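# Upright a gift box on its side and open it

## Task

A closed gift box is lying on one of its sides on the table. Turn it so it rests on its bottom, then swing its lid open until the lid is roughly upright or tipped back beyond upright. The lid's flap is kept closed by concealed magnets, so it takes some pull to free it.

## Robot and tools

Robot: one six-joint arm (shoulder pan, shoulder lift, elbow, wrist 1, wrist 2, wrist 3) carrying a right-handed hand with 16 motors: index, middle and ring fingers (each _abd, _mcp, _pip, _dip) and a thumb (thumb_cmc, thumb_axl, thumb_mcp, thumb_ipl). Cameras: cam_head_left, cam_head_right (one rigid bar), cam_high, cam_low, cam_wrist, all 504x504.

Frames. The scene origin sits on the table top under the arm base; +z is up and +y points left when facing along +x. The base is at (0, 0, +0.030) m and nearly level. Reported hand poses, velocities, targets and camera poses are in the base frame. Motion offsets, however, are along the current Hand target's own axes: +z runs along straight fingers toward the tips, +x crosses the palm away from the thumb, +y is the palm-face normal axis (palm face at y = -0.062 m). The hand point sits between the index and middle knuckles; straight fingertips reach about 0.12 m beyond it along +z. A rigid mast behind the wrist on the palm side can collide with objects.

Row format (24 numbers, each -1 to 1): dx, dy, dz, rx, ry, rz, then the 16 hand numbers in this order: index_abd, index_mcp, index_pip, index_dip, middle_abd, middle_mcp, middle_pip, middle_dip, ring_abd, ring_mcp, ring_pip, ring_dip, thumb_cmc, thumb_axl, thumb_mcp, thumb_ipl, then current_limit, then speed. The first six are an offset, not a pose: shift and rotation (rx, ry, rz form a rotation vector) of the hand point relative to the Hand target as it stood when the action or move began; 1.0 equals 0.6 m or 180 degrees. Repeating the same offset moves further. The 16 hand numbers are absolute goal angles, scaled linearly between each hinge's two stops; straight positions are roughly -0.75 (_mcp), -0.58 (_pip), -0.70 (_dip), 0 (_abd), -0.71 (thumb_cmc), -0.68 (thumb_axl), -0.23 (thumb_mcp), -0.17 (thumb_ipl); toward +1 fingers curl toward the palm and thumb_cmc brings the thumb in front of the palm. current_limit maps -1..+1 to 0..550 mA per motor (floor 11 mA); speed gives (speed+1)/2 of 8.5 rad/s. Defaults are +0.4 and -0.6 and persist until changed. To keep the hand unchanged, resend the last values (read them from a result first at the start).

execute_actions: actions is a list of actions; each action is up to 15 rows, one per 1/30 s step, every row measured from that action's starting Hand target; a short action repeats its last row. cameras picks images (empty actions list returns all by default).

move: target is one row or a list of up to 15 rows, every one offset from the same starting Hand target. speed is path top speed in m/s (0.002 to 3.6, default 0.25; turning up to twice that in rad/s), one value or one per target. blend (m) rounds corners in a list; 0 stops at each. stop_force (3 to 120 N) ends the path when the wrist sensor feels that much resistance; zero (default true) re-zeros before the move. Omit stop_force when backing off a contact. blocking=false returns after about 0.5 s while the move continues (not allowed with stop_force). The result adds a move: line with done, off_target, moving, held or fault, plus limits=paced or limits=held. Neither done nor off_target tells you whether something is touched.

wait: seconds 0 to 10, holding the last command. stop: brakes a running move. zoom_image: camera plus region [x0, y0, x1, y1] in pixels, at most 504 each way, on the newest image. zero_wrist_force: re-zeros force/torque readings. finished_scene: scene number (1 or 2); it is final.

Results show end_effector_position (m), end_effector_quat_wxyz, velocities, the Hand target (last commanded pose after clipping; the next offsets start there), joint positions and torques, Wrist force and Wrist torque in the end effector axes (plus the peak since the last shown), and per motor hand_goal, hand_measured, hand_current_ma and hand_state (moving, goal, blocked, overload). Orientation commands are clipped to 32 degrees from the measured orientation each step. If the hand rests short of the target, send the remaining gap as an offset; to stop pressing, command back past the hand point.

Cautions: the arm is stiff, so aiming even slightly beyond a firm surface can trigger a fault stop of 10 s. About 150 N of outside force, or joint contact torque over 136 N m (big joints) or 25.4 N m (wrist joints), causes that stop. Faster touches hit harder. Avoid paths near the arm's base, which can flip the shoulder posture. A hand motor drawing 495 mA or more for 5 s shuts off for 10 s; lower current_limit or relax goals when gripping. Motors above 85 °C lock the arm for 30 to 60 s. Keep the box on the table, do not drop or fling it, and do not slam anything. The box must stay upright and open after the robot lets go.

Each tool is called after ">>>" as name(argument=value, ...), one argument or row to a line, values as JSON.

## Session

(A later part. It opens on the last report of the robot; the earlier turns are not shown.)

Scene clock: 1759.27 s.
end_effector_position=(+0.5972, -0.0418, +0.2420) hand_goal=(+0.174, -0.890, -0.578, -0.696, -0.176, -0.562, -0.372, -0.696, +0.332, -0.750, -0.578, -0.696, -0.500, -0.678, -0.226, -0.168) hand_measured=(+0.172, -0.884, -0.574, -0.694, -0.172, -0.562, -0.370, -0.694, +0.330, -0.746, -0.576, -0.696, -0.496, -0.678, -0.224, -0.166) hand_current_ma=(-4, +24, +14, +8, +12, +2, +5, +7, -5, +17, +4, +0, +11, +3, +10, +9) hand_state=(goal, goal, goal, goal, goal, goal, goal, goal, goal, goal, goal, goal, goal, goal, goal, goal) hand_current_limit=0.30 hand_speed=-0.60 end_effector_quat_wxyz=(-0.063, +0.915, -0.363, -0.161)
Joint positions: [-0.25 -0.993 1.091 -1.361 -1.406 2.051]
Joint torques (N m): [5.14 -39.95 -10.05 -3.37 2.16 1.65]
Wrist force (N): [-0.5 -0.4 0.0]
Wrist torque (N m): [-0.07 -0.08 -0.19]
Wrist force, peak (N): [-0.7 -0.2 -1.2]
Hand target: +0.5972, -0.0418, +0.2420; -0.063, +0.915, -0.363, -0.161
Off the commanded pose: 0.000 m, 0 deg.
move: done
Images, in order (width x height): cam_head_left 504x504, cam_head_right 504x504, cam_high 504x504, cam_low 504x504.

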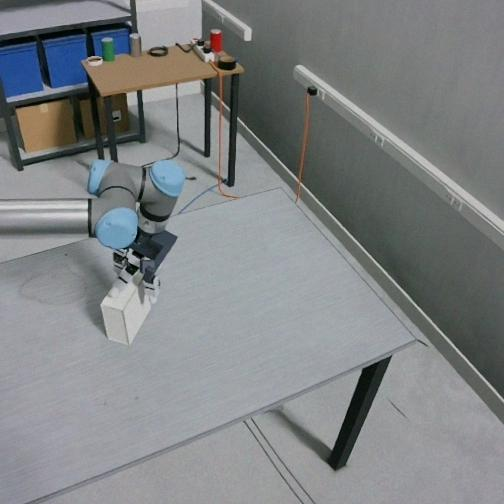

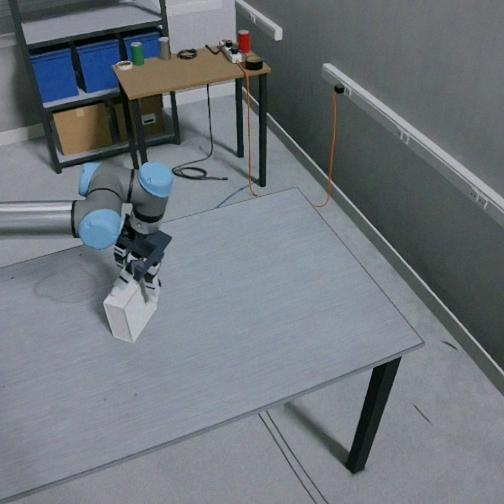

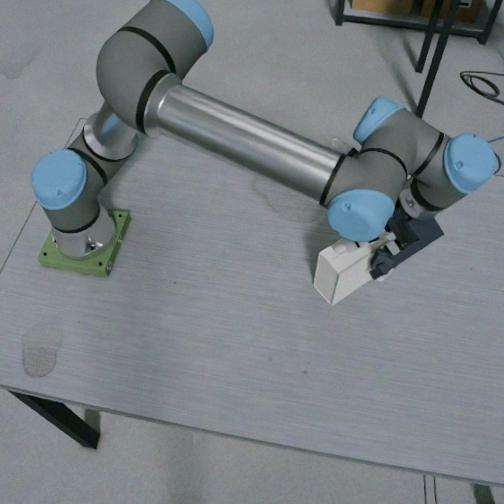

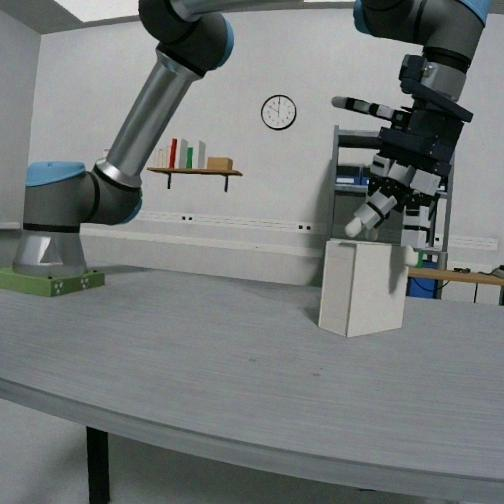

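>>> move(
  target=[-0.0072,0,0.0237,0,0,0,0.175,-0.89,-0.577,-0.696,-0.175,-0.562,-0.372,-0.696,0.333,-0.75,-0.577,-0.696,-0.5,-0.677,-0.226,-0.168,0.3,-0.6],
  speed=0.1,
)

>>> move(
  target=[0.0113,0,0.0313,0,0,0,0.175,-0.89,-0.577,-0.696,-0.175,-0.562,-0.372,-0.696,0.333,-0.75,-0.577,-0.696,-0.5,-0.677,-0.226,-0.168,0.3,-0.6],
  speed=0.02,
  stop_force=3,
  cameras=["cam_high","cam_low","cam_head_left","cam_head_right"],
)

>>> zoom_image(
  camera="cam_high",
  region=[300, 200, 400, 310],
)

>>> zoom_image(
  camera="cam_low",
  region=[304, 190, 444, 350],
)

>>> zoom_image(
  camera="cam_head_left",
  region=[80, 240, 180, 350],
)

Scene clock: 1791.97 s.
end_effector_position=(+0.5907, -0.0357, +0.2301) hand_goal=(+0.174, -0.890, -0.578, -0.696, -0.176, -0.562, -0.372, -0.696, +0.332, -0.750, -0.578, -0.696, -0.500, -0.678, -0.226, -0.168) hand_measured=(-0.042, -0.882, -0.572, -0.690, -0.310, -0.550, -0.368, -0.694, +0.330, -0.746, -0.576, -0.696, -0.496, -0.678, -0.224, -0.166) hand_current_ma=(-358, +29, +21, +23, -357, +44, +13, +7, -5, +16, +4, +0, +10, +3, +10, +9) hand_state=(blocked, goal, goal, goal, blocked, goal, goal, goal, goal, goal, goal, goal, goal, goal, goal, goal) hand_current_limit=0.30 hand_speed=-0.60 end_effector_quat_wxyz=(-0.063, +0.915, -0.363, -0.161)
Joint positions: [-0.244 -1.008 1.145 -1.401 -1.404 2.057]
Joint torques (N m): [6 -44.66 -3.67 -5.25 0.96 1.61]
Wrist force (N): [-9.8 3.5 -21.5]
Wrist torque (N m): [1.67 -1.47 -0.81]
Wrist force, peak (N): [-13.5 6.3 -37.6]
Hand target: +0.5907, -0.0357, +0.2301; -0.063, +0.915, -0.363, -0.161
Off the commanded pose: 0.000 m, 0 deg.
move: done

Scene clock: 1794.00 s.
end_effector_position=(+0.5906, -0.0357, +0.2101) hand_goal=(+0.174, -0.890, -0.578, -0.696, -0.176, -0.562, -0.372, -0.696, +0.332, -0.750, -0.578, -0.696, -0.500, -0.678, -0.226, -0.168) hand_measured=(-0.354, -0.880, -0.572, -0.690, -0.714, -0.532, -0.358, -0.692, +0.330, -0.746, -0.576, -0.696, -0.496, -0.678, -0.224, -0.166) hand_current_ma=(-358, +36, +21, +23, -357, +127, +49, +13, -5, +16, +4, +0, +10, +3, +10, +9) hand_state=(blocked, goal, goal, goal, blocked, blocked, goal, goal, goal, goal, goal, goal, goal, goal, goal, goal) hand_current_limit=0.30 hand_speed=-0.60 end_effector_quat_wxyz=(-0.063, +0.915, -0.363, -0.161)
Joint positions: [-0.243 -1 1.184 -1.448 -1.404 2.057]
Joint torques (N m): [-0.82 -30.21 -6.07 -5.26 0.59 0.6]
Wrist force (N): [-8.1 3.5 -14.9]
Wrist torque (N m): [1.06 -1.26 -0.69]
Wrist force, peak (N): [-10.0 3.8 -22.0]
Hand target: +0.5906, -0.0357, +0.2101; -0.063, +0.915, -0.363, -0.161
Off the commanded pose: 0.000 m, 0 deg.
move: done
Images, in order (width x height): cam_head_left 504x504, cam_head_right 504x504, cam_high 504x504, cam_low 504x504.

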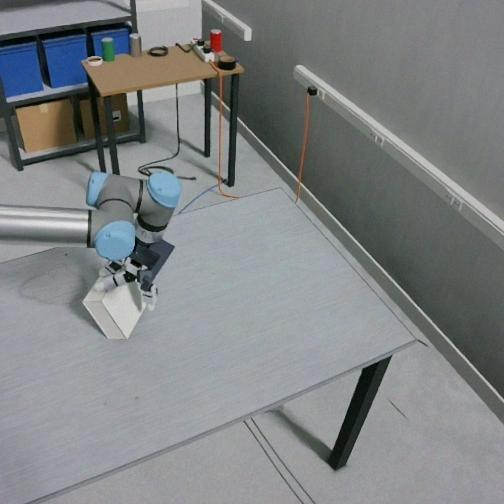

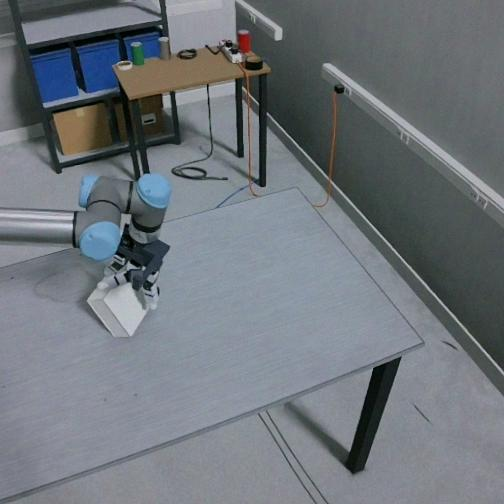

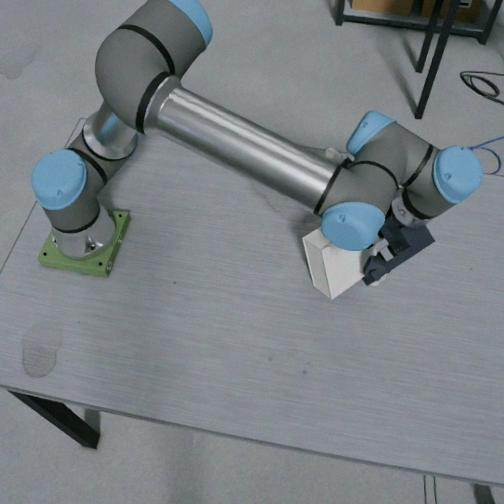

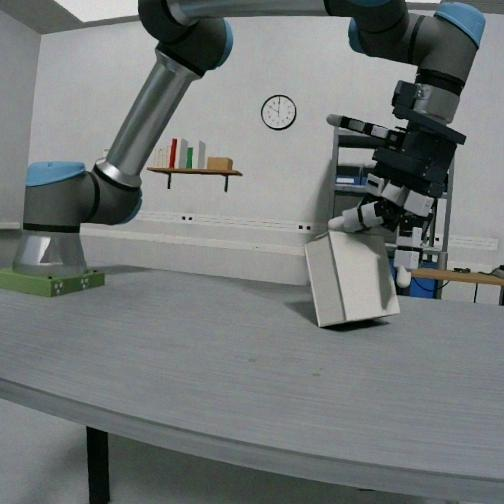

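Scaled by 4.582.

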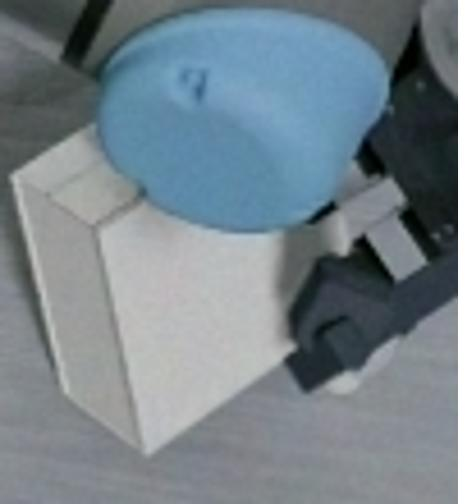

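Scaled by 3.150.

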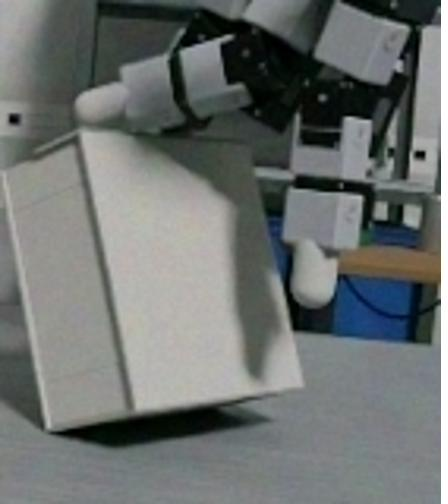

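Scaled by 4.582.

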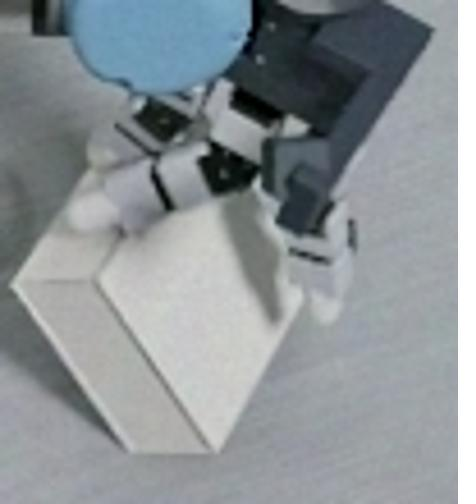

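>>> move(
  target=[-0.0113,0,-0.0313,0,0,0,0.0,-0.89,-0.577,-0.696,-0.3,-0.562,-0.372,-0.696,0.333,-0.75,-0.577,-0.696,-0.5,-0.677,-0.226,-0.168,0.0,-0.9],
  speed=0.03,
)

>>> move(
  target=[-0.017,0,-0.047,0,0,0,0.175,-0.89,-0.577,-0.696,-0.175,-0.562,-0.372,-0.696,0.333,-0.75,-0.577,-0.696,-0.5,-0.677,-0.226,-0.168,0.0,-0.6],
  speed=0.08,
  cameras=["cam_high","cam_low","cam_head_left"],
)

>>> zoom_image(
  camera="cam_high",
  region=[290, 200, 400, 310],
)

>>> zoom_image(
  camera="cam_low",
  region=[294, 190, 434, 350],
)

>>> zoom_image(
  camera="cam_head_left",
  region=[80, 240, 180, 350],
)

Scene clock: 1815.03 s.
end_effector_position=(+0.5907, -0.0357, +0.2300) hand_goal=(+0.000, -0.890, -0.578, -0.696, -0.300, -0.562, -0.372, -0.696, +0.332, -0.750, -0.578, -0.696, -0.500, -0.678, -0.226, -0.168) hand_measured=(-0.070, -0.880, -0.572, -0.690, -0.340, -0.562, -0.370, -0.694, +0.330, -0.746, -0.576, -0.696, -0.496, -0.678, -0.224, -0.166) hand_current_ma=(-255, +38, +21, +21, -141, +2, +5, +7, -5, +16, +4, +0, +10, +3, +10, +9) hand_state=(blocked, goal, goal, goal, blocked, goal, goal, goal, goal, goal, goal, goal, goal, goal, goal, goal) hand_current_limit=0.00 hand_speed=-0.90 end_effector_quat_wxyz=(-0.063, +0.915, -0.363, -0.161)
Joint positions: [-0.243 -1.008 1.145 -1.402 -1.404 2.057]
Joint torques (N m): [-3.63 -54.82 -28.27 0 -0.3 0.24]
Wrist force (N): [-2.8 0.0 -5.4]
Wrist torque (N m): [0.41 -0.38 -0.37]
Wrist force, peak (N): [-8.2 3.3 -15.2]
Hand target: +0.5907, -0.0357, +0.2301; -0.063, +0.915, -0.363, -0.161
Off the commanded pose: 0.000 m, 0 deg.
move: done

Scene clock: 1816.03 s.
end_effector_position=(+0.5907, -0.0357, +0.2599) hand_goal=(+0.174, -0.890, -0.578, -0.696, -0.176, -0.562, -0.372, -0.696, +0.332, -0.750, -0.578, -0.696, -0.500, -0.678, -0.226, -0.168) hand_measured=(+0.172, -0.884, -0.574, -0.694, -0.176, -0.562, -0.370, -0.694, +0.330, -0.746, -0.576, -0.696, -0.496, -0.678, -0.224, -0.166) hand_current_ma=(-6, +25, +14, +8, -2, +2, +5, +7, -5, +16, +4, +0, +10, +3, +10, +9) hand_state=(goal, goal, goal, goal, goal, goal, goal, goal, goal, goal, goal, goal, goal, goal, goal, goal) hand_current_limit=0.00 hand_speed=-0.60 end_effector_quat_wxyz=(-0.063, +0.915, -0.363, -0.161)
Joint positions: [-0.243 -1.016 1.081 -1.33 -1.404 2.057]
Joint torques (N m): [5.11 -57.1 -33.25 0.06 0.03 0.86]
Wrist force (N): [-0.7 -0.2 -0.3]
Wrist torque (N m): [-0.05 -0.04 -0.19]
Wrist force, peak (N): [-3.1 -0.3 -6.5]
Hand target: +0.5907, -0.0357, +0.2601; -0.063, +0.915, -0.363, -0.161
Off the commanded pose: 0.000 m, 0 deg.
move: done
Images, in order (width x height): cam_head_left 504x504, cam_high 504x504, cam_low 504x504.

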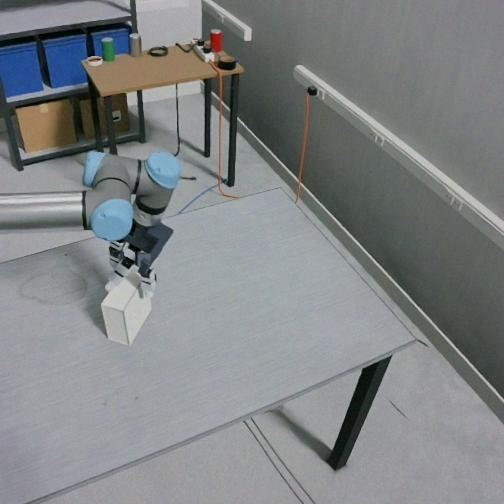

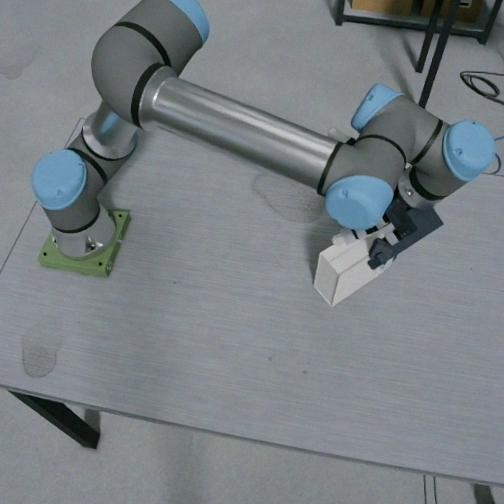

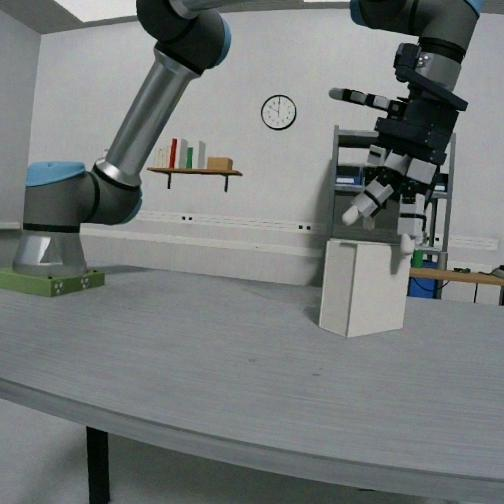

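Scaled by 4.582.

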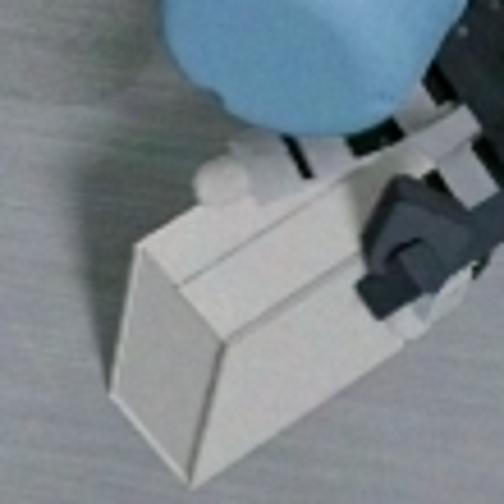

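Scaled by 3.150.

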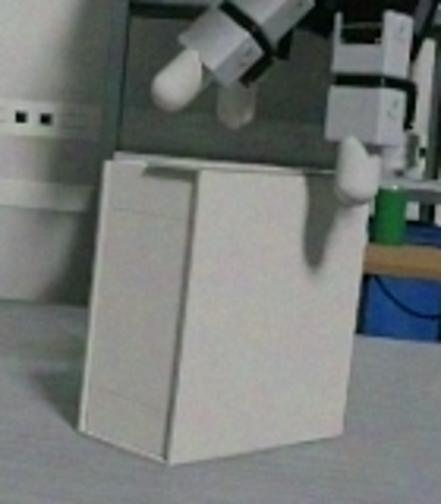

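Scaled by 4.582.

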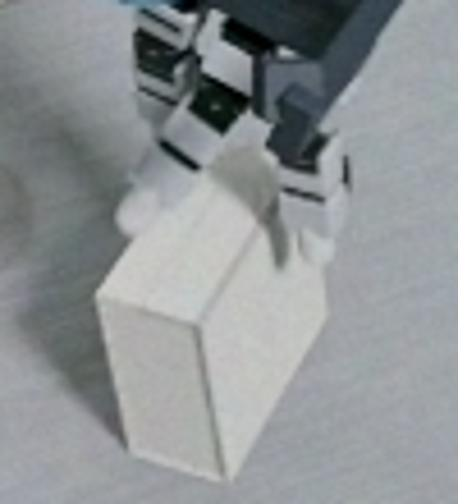

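>>> move(
  target=[0.0074,0,0.0204,0,0,0,0.175,-0.89,-0.577,-0.696,-0.175,-0.562,-0.372,-0.696,0.333,-0.75,-0.577,-0.696,-0.5,-0.677,-0.226,-0.168,0.4,-0.6],
  speed=0.1,
)

>>> move(
  target=[0.0131,0,0.036,0,0,0,0.175,-0.89,-0.577,-0.696,-0.175,-0.562,-0.372,-0.696,0.333,-0.75,-0.577,-0.696,-0.5,-0.677,-0.226,-0.168,0.4,-0.6],
  speed=0.01,
  stop_force=3,
  cameras=["cam_high","cam_low","cam_head_left"],
)

>>> zoom_image(
  camera="cam_high",
  region=[290, 200, 400, 310],
)

>>> zoom_image(
  camera="cam_low",
  region=[294, 190, 434, 350],
)

>>> zoom_image(
  camera="cam_head_left",
  region=[80, 240, 180, 350],
)

Scene clock: 1848.97 s.
end_effector_position=(+0.5907, -0.0357, +0.2472) hand_goal=(+0.174, -0.890, -0.578, -0.696, -0.176, -0.562, -0.372, -0.696, +0.332, -0.750, -0.578, -0.696, -0.500, -0.678, -0.226, -0.168) hand_measured=(+0.172, -0.884, -0.574, -0.694, -0.176, -0.562, -0.370, -0.694, +0.330, -0.746, -0.576, -0.696, -0.496, -0.678, -0.224, -0.166) hand_current_ma=(-6, +25, +14, +8, -2, +2, +5, +7, -5, +16, +4, +0, +10, +3, +10, +9) hand_state=(goal, goal, goal, goal, goal, goal, goal, goal, goal, goal, goal, goal, goal, goal, goal, goal) hand_current_limit=0.40 hand_speed=-0.60 end_effector_quat_wxyz=(-0.063, +0.915, -0.363, -0.161)
Joint positions: [-0.243 -1.013 1.109 -1.36 -1.404 2.057]
Joint torques (N m): [0.98 -39.06 -8.7 -3.18 1.48 -1.12]
Wrist force (N): [-0.6 -0.2 0.1]
Wrist torque (N m): [-0.05 -0.07 -0.19]
Wrist force, peak (N): [-0.8 -0.1 0.0]
Hand target: +0.5907, -0.0357, +0.2470; -0.063, +0.915, -0.363, -0.161
Off the commanded pose: 0.000 m, 0 deg.
move: done

Scene clock: 1851.23 s.
end_effector_position=(+0.5907, -0.0357, +0.2374) hand_goal=(+0.174, -0.890, -0.578, -0.696, -0.176, -0.562, -0.372, -0.696, +0.332, -0.750, -0.578, -0.696, -0.500, -0.678, -0.226, -0.168) hand_measured=(+0.170, -0.884, -0.574, -0.694, -0.176, -0.562, -0.370, -0.694, +0.330, -0.746, -0.576, -0.696, -0.496, -0.678, -0.224, -0.166) hand_current_ma=(-12, +23, +13, +8, -2, +2, +5, +7, -5, +16, +4, +0, +10, +3, +10, +9) hand_state=(goal, goal, goal, goal, goal, goal, goal, goal, goal, goal, goal, goal, goal, goal, goal, goal) hand_current_limit=0.40 hand_speed=-0.60 end_effector_quat_wxyz=(-0.063, +0.915, -0.363, -0.161)
Joint positions: [-0.243 -1.01 1.13 -1.384 -1.404 2.057]
Joint torques (N m): [-5.74 -55.4 -30.09 0.19 0.53 -1.14]
Wrist force (N): [-1.3 0.7 -3.0]
Wrist torque (N m): [0.24 -0.16 -0.25]
Wrist force, peak (N): [-2.4 1.0 -6.4]
Hand target: +0.5907, -0.0357, +0.2374; -0.063, +0.915, -0.363, -0.161 (not the last commanded pose)
Off the commanded pose: 0.013 m, 0 deg.
move: contact
Images, in order (width x height): cam_head_left 504x504, cam_high 504x504, cam_low 504x504.

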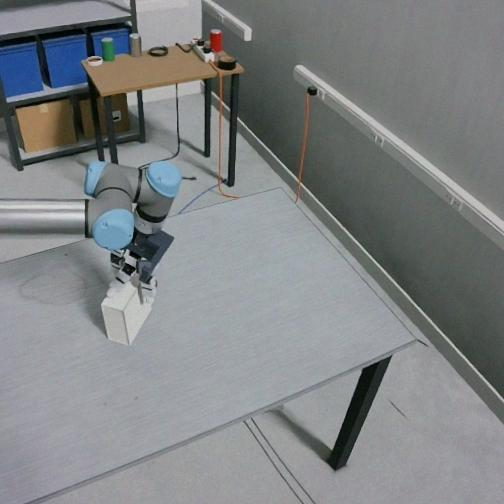

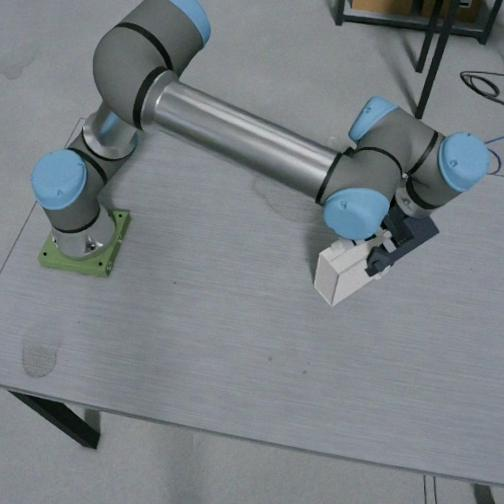

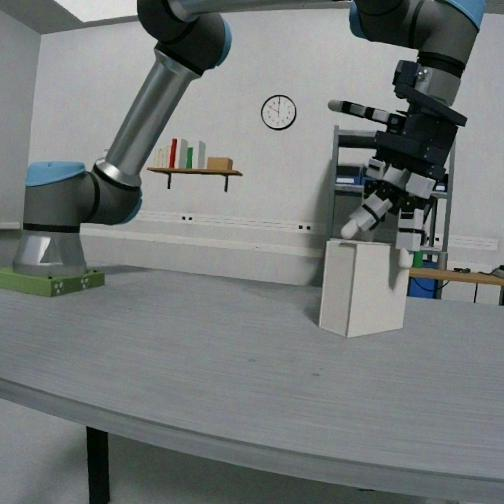

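Scaled by 4.582.

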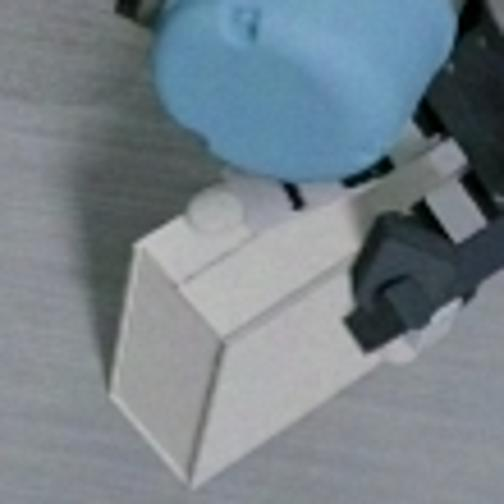

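Scaled by 3.150.

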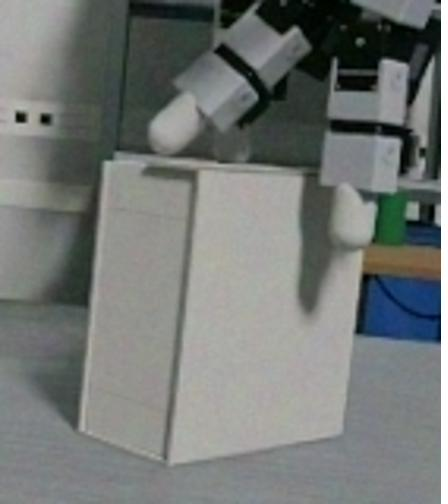

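Scaled by 4.582.

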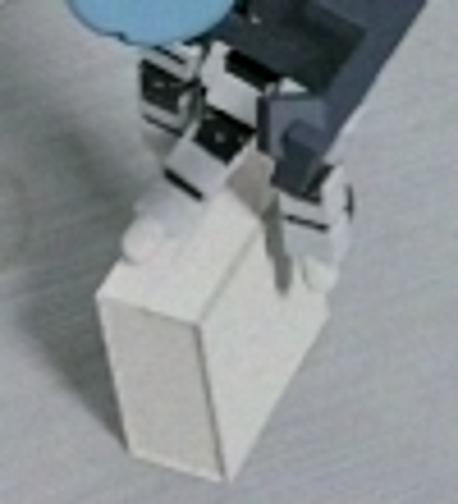

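>>> move(
  target=[0,0,0,0,0,0,0.175,-0.89,-0.577,-0.696,-0.175,-0.61,-0.43,-0.696,0.333,-0.75,-0.577,-0.696,-0.5,-0.677,-0.226,-0.168,0.4,-0.9],
)

>>> move(
  target=[0,0,0,0,0,0,0.1,-0.89,-0.577,-0.696,0.3,-0.61,-0.43,-0.696,0.333,-0.75,-0.577,-0.696,-0.5,-0.677,-0.226,-0.168,0.4,-0.94],
  cameras=["cam_high","cam_low","cam_head_left"],
)

>>> zoom_image(
  camera="cam_high",
  region=[290, 200, 400, 310],
)

>>> zoom_image(
  camera="cam_low",
  region=[294, 190, 434, 350],
)

>>> zoom_image(
  camera="cam_head_left",
  region=[80, 240, 180, 350],
)

Scene clock: 1867.90 s.
end_effector_position=(+0.5907, -0.0357, +0.2374) hand_goal=(+0.174, -0.890, -0.578, -0.696, -0.176, -0.610, -0.430, -0.696, +0.332, -0.750, -0.578, -0.696, -0.500, -0.678, -0.226, -0.168) hand_measured=(+0.170, -0.884, -0.574, -0.694, -0.176, -0.608, -0.428, -0.694, +0.330, -0.746, -0.576, -0.696, -0.496, -0.678, -0.224, -0.166) hand_current_ma=(-12, +23, +13, +8, -1, +6, +7, +7, -5, +16, +4, +0, +10, +3, +10, +9) hand_state=(goal, goal, goal, goal, goal, goal, goal, goal, goal, goal, goal, goal, goal, goal, goal, goal) hand_current_limit=0.40 hand_speed=-0.90 end_effector_quat_wxyz=(-0.063, +0.915, -0.363, -0.161)
Joint positions: [-0.243 -1.01 1.13 -1.384 -1.404 2.057]
Joint torques (N m): [-1.89 -56.16 -30.27 0.22 0.52 -0.77]
Wrist force (N): [-1.4 0.6 -3.3]
Wrist torque (N m): [0.23 -0.14 -0.26]
Wrist force, peak (N): [-1.4 0.8 -3.5]
Hand target: +0.5907, -0.0357, +0.2374; -0.063, +0.915, -0.363, -0.161
Off the commanded pose: 0.000 m, 0 deg.
move: done

Scene clock: 1868.47 s.
end_effector_position=(+0.5907, -0.0357, +0.2374) hand_goal=(+0.100, -0.890, -0.578, -0.696, +0.300, -0.610, -0.430, -0.696, +0.332, -0.750, -0.578, -0.696, -0.500, -0.678, -0.226, -0.168) hand_measured=(+0.106, -0.884, -0.574, -0.694, -0.148, -0.608, -0.428, -0.694, +0.330, -0.746, -0.576, -0.696, -0.496, -0.678, -0.224, -0.166) hand_current_ma=(+15, +22, +13, +8, -384, +5, +6, +7, -5, +16, +4, +0, +10, +3, +10, +9) hand_state=(goal, goal, goal, goal, moving, goal, goal, goal, goal, goal, goal, goal, goal, goal, goal, goal) hand_current_limit=0.40 hand_speed=-0.94 end_effector_quat_wxyz=(-0.063, +0.915, -0.363, -0.161)
Joint positions: [-0.243 -1.01 1.13 -1.384 -1.404 2.057]
Joint torques (N m): [-1.38 -55.06 -29.09 0.17 0.49 -0.8]
Wrist force (N): [-2.5 -1.8 -4.6]
Wrist torque (N m): [0.22 -0.20 -0.29]
Wrist force, peak (N): [-2.4 -1.7 -4.9]
Hand target: +0.5907, -0.0357, +0.2374; -0.063, +0.915, -0.363, -0.161
Off the commanded pose: 0.000 m, 0 deg.
move: done
Images, in order (width x height): cam_head_left 504x504, cam_high 504x504, cam_low 504x504.

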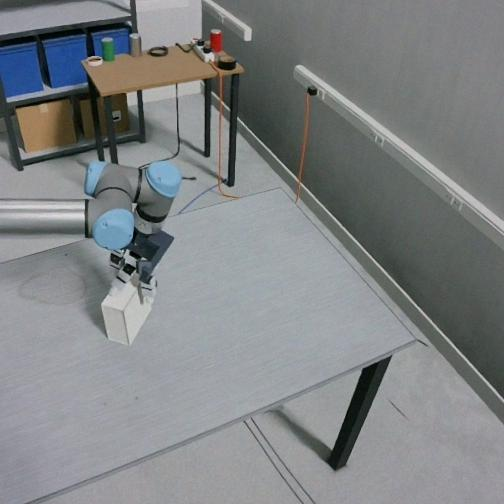

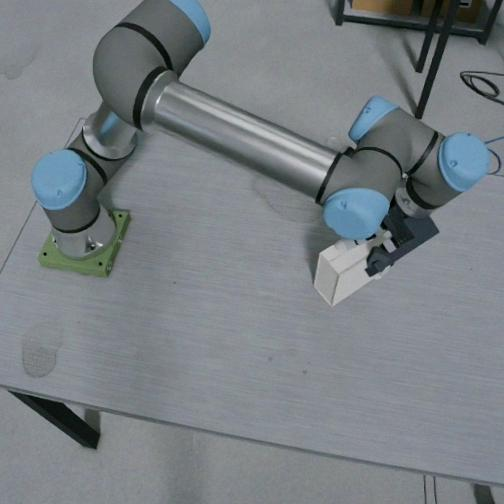

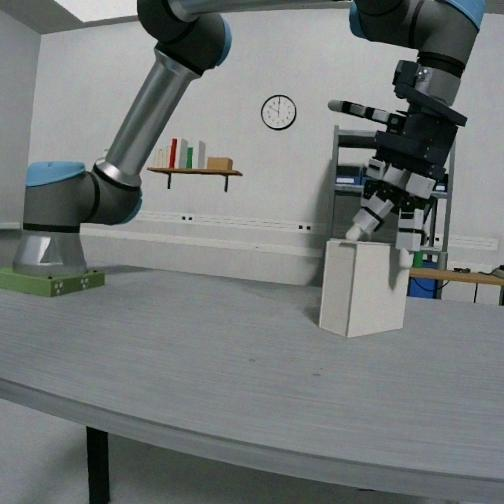

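Scaled by 4.582.

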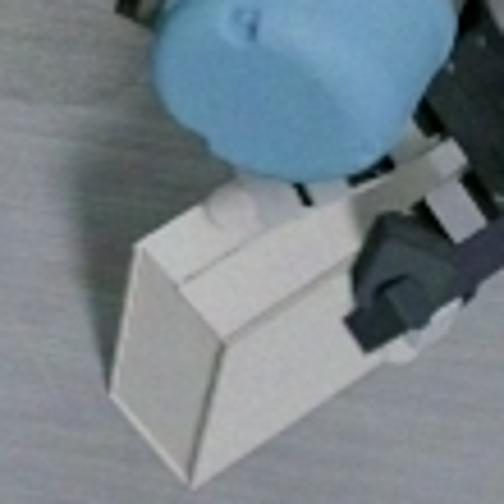

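Scaled by 3.150.

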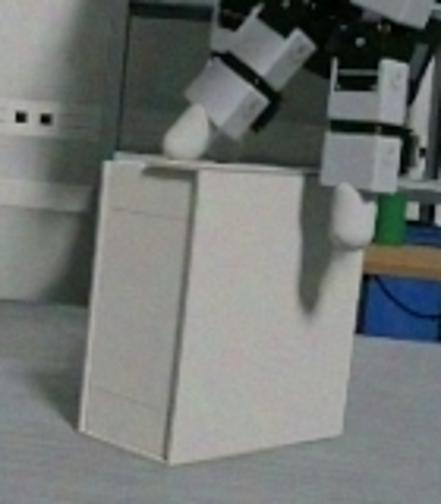

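Scaled by 4.582.

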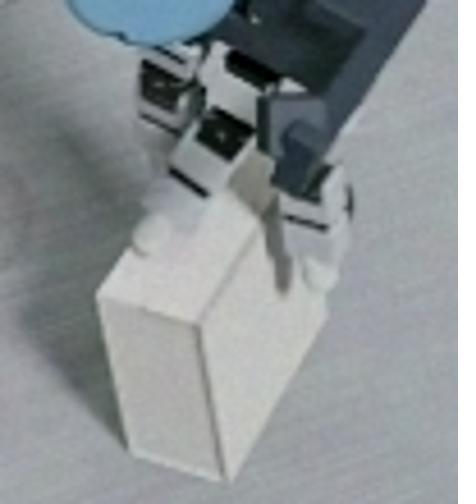

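>>> wait(
  seconds=0.1,
  cameras=["cam_head_left","cam_high","cam_low","cam_wrist"],
)

Scene clock: 1924.87 s.
end_effector_position=(+0.5907, -0.0357, +0.2374) hand_goal=(+0.100, -0.890, -0.578, -0.696, +0.300, -0.610, -0.430, -0.696, +0.332, -0.750, -0.578, -0.696, -0.500, -0.678, -0.226, -0.168) hand_measured=(+0.106, -0.884, -0.574, -0.694, -0.148, -0.608, -0.428, -0.694, +0.330, -0.746, -0.576, -0.696, -0.496, -0.678, -0.224, -0.166) hand_current_ma=(+15, +22, +13, +8, -385, +5, +6, +7, -5, +16, +4, +0, +10, +3, +10, +9) hand_state=(goal, goal, goal, goal, blocked, goal, goal, goal, goal, goal, goal, goal, goal, goal, goal, goal) hand_current_limit=0.40 hand_speed=-0.94 end_effector_quat_wxyz=(-0.063, +0.915, -0.363, -0.161)
Joint positions: [-0.243 -1.01 1.13 -1.384 -1.404 2.057]
Joint torques (N m): [1.34 -46.36 -19.12 0.21 0.56 -0.4]
Wrist force (N): [-2.4 -1.7 -4.8]
Wrist torque (N m): [0.25 -0.21 -0.28]
Wrist force, peak (N): [-2.6 -1.6 -4.9]
Hand target: +0.5907, -0.0357, +0.2374; -0.063, +0.915, -0.363, -0.161
Off the commanded pose: 0.000 m, 0 deg.
wait: 0.10 s; at rest from the start
camera_calibration:
cam_wrist: T_world_to_cam=[[-0.966586, 0.0731584, 0.245681, 0.553677], [0.246127, 0.532726, 0.809706, -0.353613], [-0.071644, 0.84312, -0.532932, 0.322954], [0, 0, 0, 1]] pos_world=[0.645348, -0.124416, 0.322407]
Images, in order (width x height): cam_head_left 504x504, cam_high 504x504, cam_low 504x504, cam_wrist 504x504.

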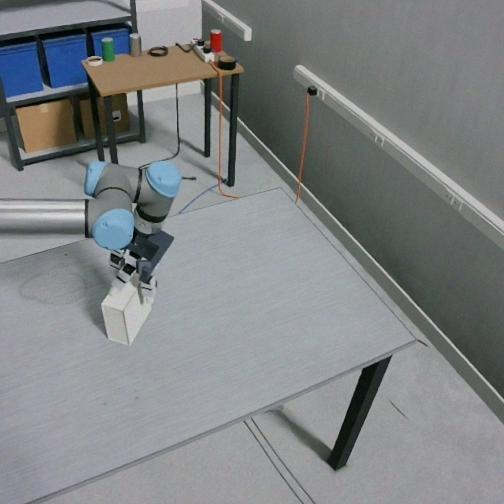

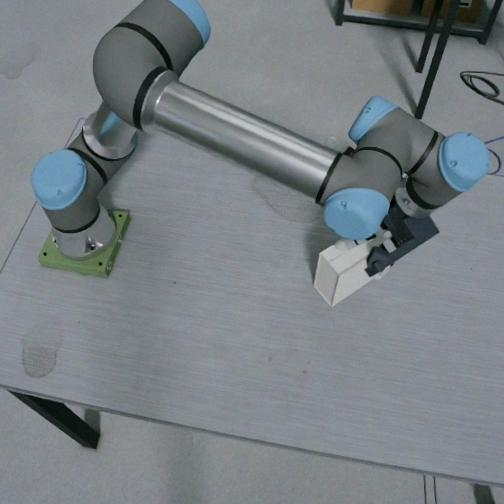

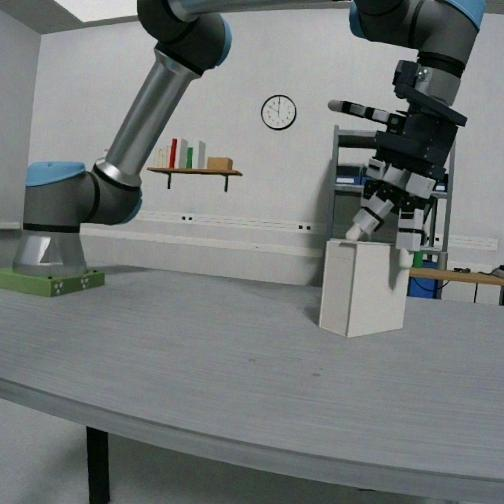

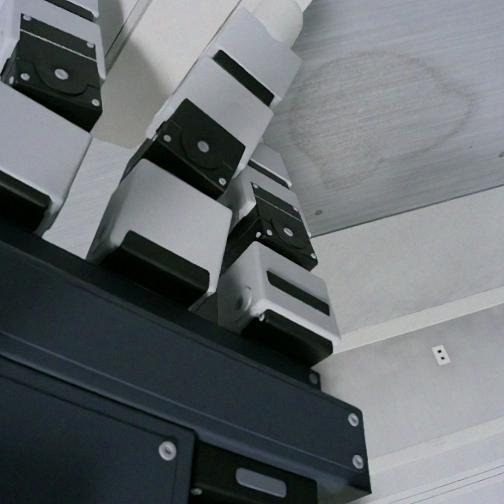

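>>> move(
  target=[0,0,0,0,0,0, 0.1,-0.89,-0.577,-0.696,0.3,-0.61,-0.43,-0.696,0.333,-0.75,-0.577,-0.696,-0.5,-0.677,-0.226,-0.168,0.78,-0.94],
)

>>> zoom_image(
  camera="cam_low",
  region=[300, 150, 460, 350],
)

>>> zoom_image(
  camera="cam_wrist",
  region=[0, 0, 350, 250],
)

Scene clock: 1935.23 s.
end_effector_position=(+0.5907, -0.0357, +0.2374) hand_goal=(+0.100, -0.890, -0.578, -0.696, +0.300, -0.610, -0.430, -0.696, +0.332, -0.750, -0.578, -0.696, -0.500, -0.678, -0.226, -0.168) hand_measured=(+0.106, -0.884, -0.574, -0.694, -0.146, -0.608, -0.428, -0.694, +0.330, -0.746, -0.576, -0.696, -0.496, -0.678, -0.224, -0.166) hand_current_ma=(+15, +22, +13, +8, -490, +5, +6, +7, -5, +16, +4, +0, +10, +3, +10, +9) hand_state=(goal, goal, goal, goal, blocked, goal, goal, goal, goal, goal, goal, goal, goal, goal, goal, goal) hand_current_limit=0.78 hand_speed=-0.94 end_effector_quat_wxyz=(-0.063, +0.915, -0.363, -0.161)
Joint positions: [-0.243 -1.01 1.13 -1.384 -1.404 2.057]
Joint torques (N m): [3.72 -39.85 -9.89 -0.17 0.52 -0.04]
Wrist force (N): [-2.9 -1.9 -4.9]
Wrist torque (N m): [0.24 -0.27 -0.31]
Wrist force, peak (N): [-3.0 -1.7 -5.1]
Hand target: +0.5907, -0.0357, +0.2374; -0.063, +0.915, -0.363, -0.161
Off the commanded pose: 0.000 m, 0 deg.
move: done

Scaled by 2.520.
This view is cut from an older image: the scene may have changed since it was taken.

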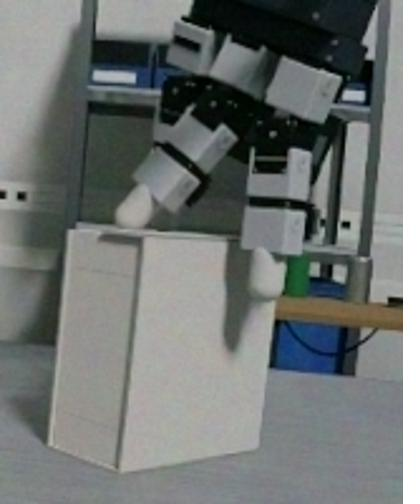

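Scaled by 1.440.
This view is cut from an older image: the scene may have changed since it was taken.

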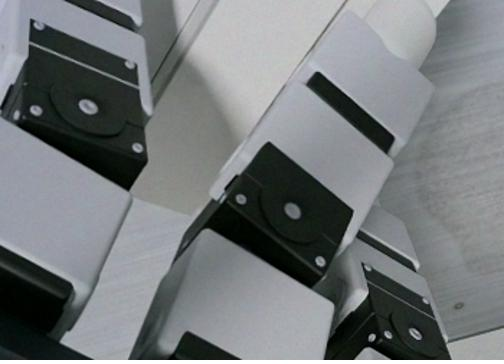

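>>> move(
  target=[0.0028,0,0.0078,0,0,0, 0.1,-0.89,-0.577,-0.696,0.3,-0.61,-0.43,-0.696,0.333,-0.75,-0.577,-0.696,-0.5,-0.677,-0.226,-0.168,0.78,-0.94],
  speed=0.005,
  stop_force=7,
)

>>> move(
  target=[0,0,0,0,0,0, -0.2,-0.89,-0.577,-0.696,0.5,-0.61,-0.43,-0.696,0.333,-0.75,-0.577,-0.696,-0.5,-0.677,-0.226,-0.168,0.78,-0.94],
  cameras=["cam_head_left","cam_high","cam_low","cam_wrist"],
)

>>> zoom_image(
  camera="cam_low",
  region=[300, 150, 460, 350],
)

>>> zoom_image(
  camera="cam_head_left",
  region=[80, 210, 200, 360],
)

>>> zoom_image(
  camera="cam_high",
  region=[290, 180, 430, 320],
)

Scene clock: 1989.03 s.
end_effector_position=(+0.5907, -0.0357, +0.2368) hand_goal=(+0.100, -0.890, -0.578, -0.696, +0.300, -0.610, -0.430, -0.696, +0.332, -0.750, -0.578, -0.696, -0.500, -0.678, -0.226, -0.168) hand_measured=(+0.106, -0.884, -0.574, -0.694, -0.146, -0.608, -0.424, -0.694, +0.330, -0.746, -0.576, -0.696, -0.496, -0.678, -0.224, -0.166) hand_current_ma=(+15, +22, +13, +8, -490, +5, +18, +7, -5, +16, +4, +0, +10, +3, +10, +9) hand_state=(goal, goal, goal, goal, blocked, goal, goal, goal, goal, goal, goal, goal, goal, goal, goal, goal) hand_current_limit=0.78 hand_speed=-0.94 end_effector_quat_wxyz=(-0.063, +0.915, -0.363, -0.161)
Joint positions: [-0.243 -1.01 1.131 -1.386 -1.404 2.057]
Joint torques (N m): [2.01 -43 -26.73 0.63 0.49 0.19]
Wrist force (N): [-3.5 -4.7 -11.7]
Wrist torque (N m): [0.66 -0.28 -0.37]
Wrist force, peak (N): [-4.0 -5.1 -13.5]
Hand target: +0.5907, -0.0357, +0.2368; -0.063, +0.915, -0.363, -0.161 (not the last commanded pose)
Off the commanded pose: 0.004 m, 0 deg.
move: contact

Scene clock: 1990.50 s.
end_effector_position=(+0.5907, -0.0357, +0.2368) hand_goal=(-0.200, -0.890, -0.578, -0.696, +0.500, -0.610, -0.430, -0.696, +0.332, -0.750, -0.578, -0.696, -0.500, -0.678, -0.226, -0.168) hand_measured=(-0.192, -0.884, -0.574, -0.694, -0.146, -0.608, -0.424, -0.694, +0.330, -0.746, -0.576, -0.696, -0.496, -0.678, -0.224, -0.166) hand_current_ma=(+23, +22, +13, +8, -489, +5, +18, +7, -5, +16, +4, +0, +10, +3, +10, +9) hand_state=(goal, goal, goal, goal, blocked, goal, goal, goal, goal, goal, goal, goal, goal, goal, goal, goal) hand_current_limit=0.78 hand_speed=-0.94 end_effector_quat_wxyz=(-0.063, +0.915, -0.363, -0.161)
Joint positions: [-0.243 -1.01 1.131 -1.386 -1.404 2.057]
Joint torques (N m): [1.78 -49.39 -26.93 0.62 0.47 0.15]
Wrist force (N): [-3.7 -4.6 -11.6]
Wrist torque (N m): [0.67 -0.25 -0.38]
Wrist force, peak (N): [-3.8 -4.7 -11.7]
Hand target: +0.5907, -0.0357, +0.2368; -0.063, +0.915, -0.363, -0.161
Off the commanded pose: 0.000 m, 0 deg.
move: done
camera_calibration:
cam_wrist: T_world_to_cam=[[-0.966612, 0.0731278, 0.24559, 0.553868], [0.246028, 0.532801, 0.809687, -0.353048], [-0.0716399, 0.843075, -0.533003, 0.322649], [0, 0, 0, 1]] pos_world=[0.645349, -0.124416, 0.321807]
Images, in order (width x height): cam_head_left 504x504, cam_high 504x504, cam_low 504x504, cam_wrist 504x504.

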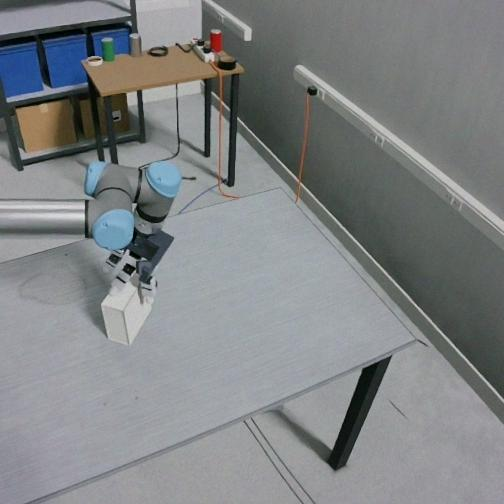

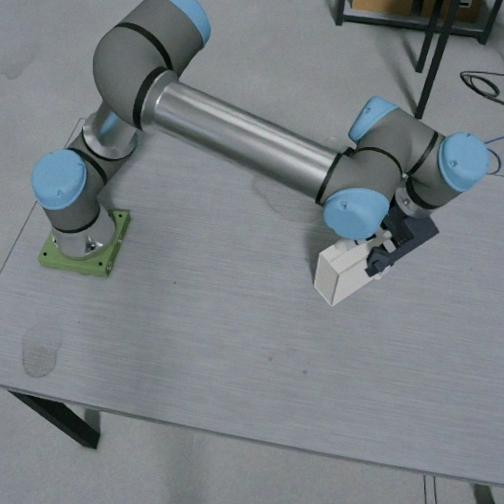

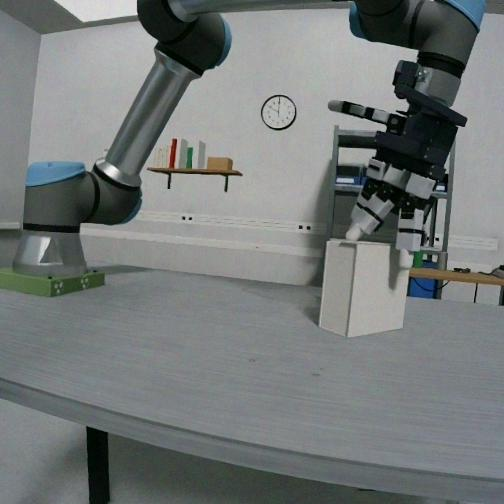

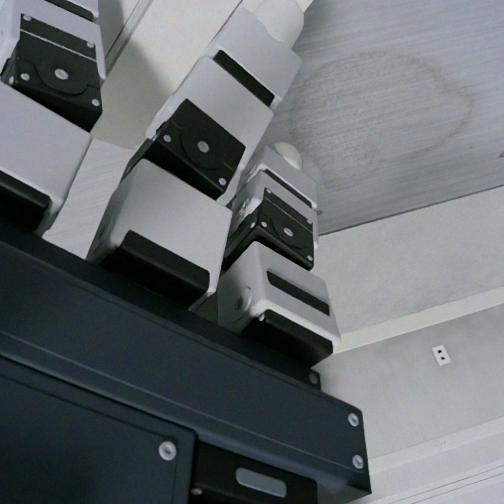

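Scaled by 2.520.

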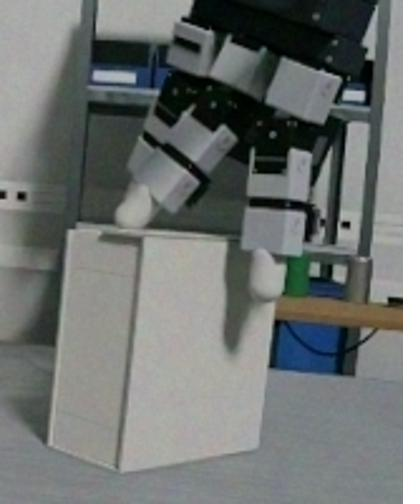

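Scaled by 3.360.

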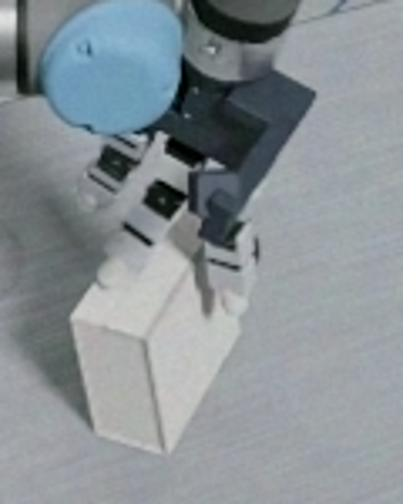

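Scaled by 3.600.

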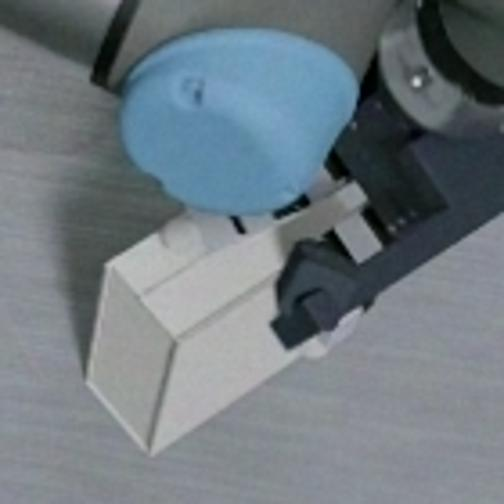

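>>> move(
  target=[
    [-0.0527,0,-0.1457,0,0,0, 0,-0.89,-0.577,-0.696,-0.14,-0.61,-0.43,-0.696,0.333,-0.75,-0.577,-0.696,-0.5,-0.677,-0.226,-0.168,0.4,-0.6],
    [-0.1,-0.09,-0.13,0.389,-0.175,-0.327, 0.2,-0.89,0.445,-0.116,0,-0.562,-0.11,-0.333,0.2,-0.75,-0.577,-0.696,0.857,-0.677,-1,0.481,0.4,-0.6],
  ],
  cameras=["cam_high"],
)

Scene clock: 2166.90 s.
end_effector_position=(+0.6061, +0.0241, +0.3305) hand_goal=(+0.200, -0.890, +0.444, -0.116, +0.000, -0.562, -0.110, -0.334, +0.200, -0.750, -0.578, -0.696, +0.856, -0.678, -1.000, +0.480) hand_measured=(+0.198, -0.884, +0.442, -0.118, -0.004, -0.554, -0.110, -0.336, +0.204, -0.742, -0.576, -0.696, +0.850, -0.678, -0.992, +0.478) hand_current_ma=(-8, +24, -5, -8, -9, +27, -2, -7, +8, +30, +4, +0, -19, +3, +40, -9) hand_state=(goal, goal, goal, goal, goal, goal, goal, goal, goal, goal, goal, goal, goal, goal, goal, goal) hand_current_limit=0.40 hand_speed=-0.60 end_effector_quat_wxyz=(+0.699, -0.700, -0.103, +0.104)
Joint positions: [-0.452 -0.709 0.514 0.193 -0.746 0.003]
Joint torques (N m): [4.94 -46.33 -28.73 3.18 -1.62 -1.64]
Wrist force (N): [-0.8 0.2 1.0]
Wrist torque (N m): [0.01 0.03 0.24]
Wrist force, peak (N): [-3.6 -4.7 -11.9]
Hand target: +0.6061, +0.0241, +0.3305; +0.699, -0.700, -0.103, +0.104
Off the commanded pose: 0.000 m, 0 deg.
move: done
Images, in order (width x height): cam_high 504x504.

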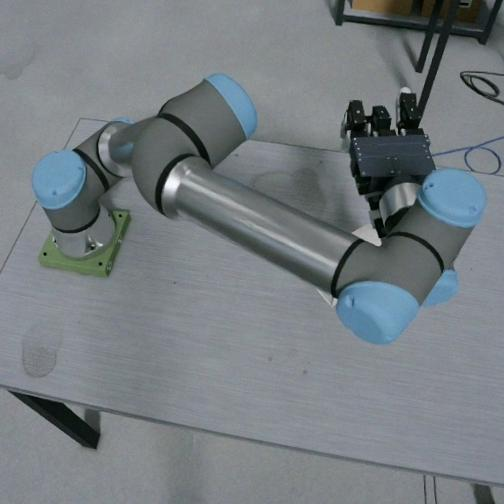

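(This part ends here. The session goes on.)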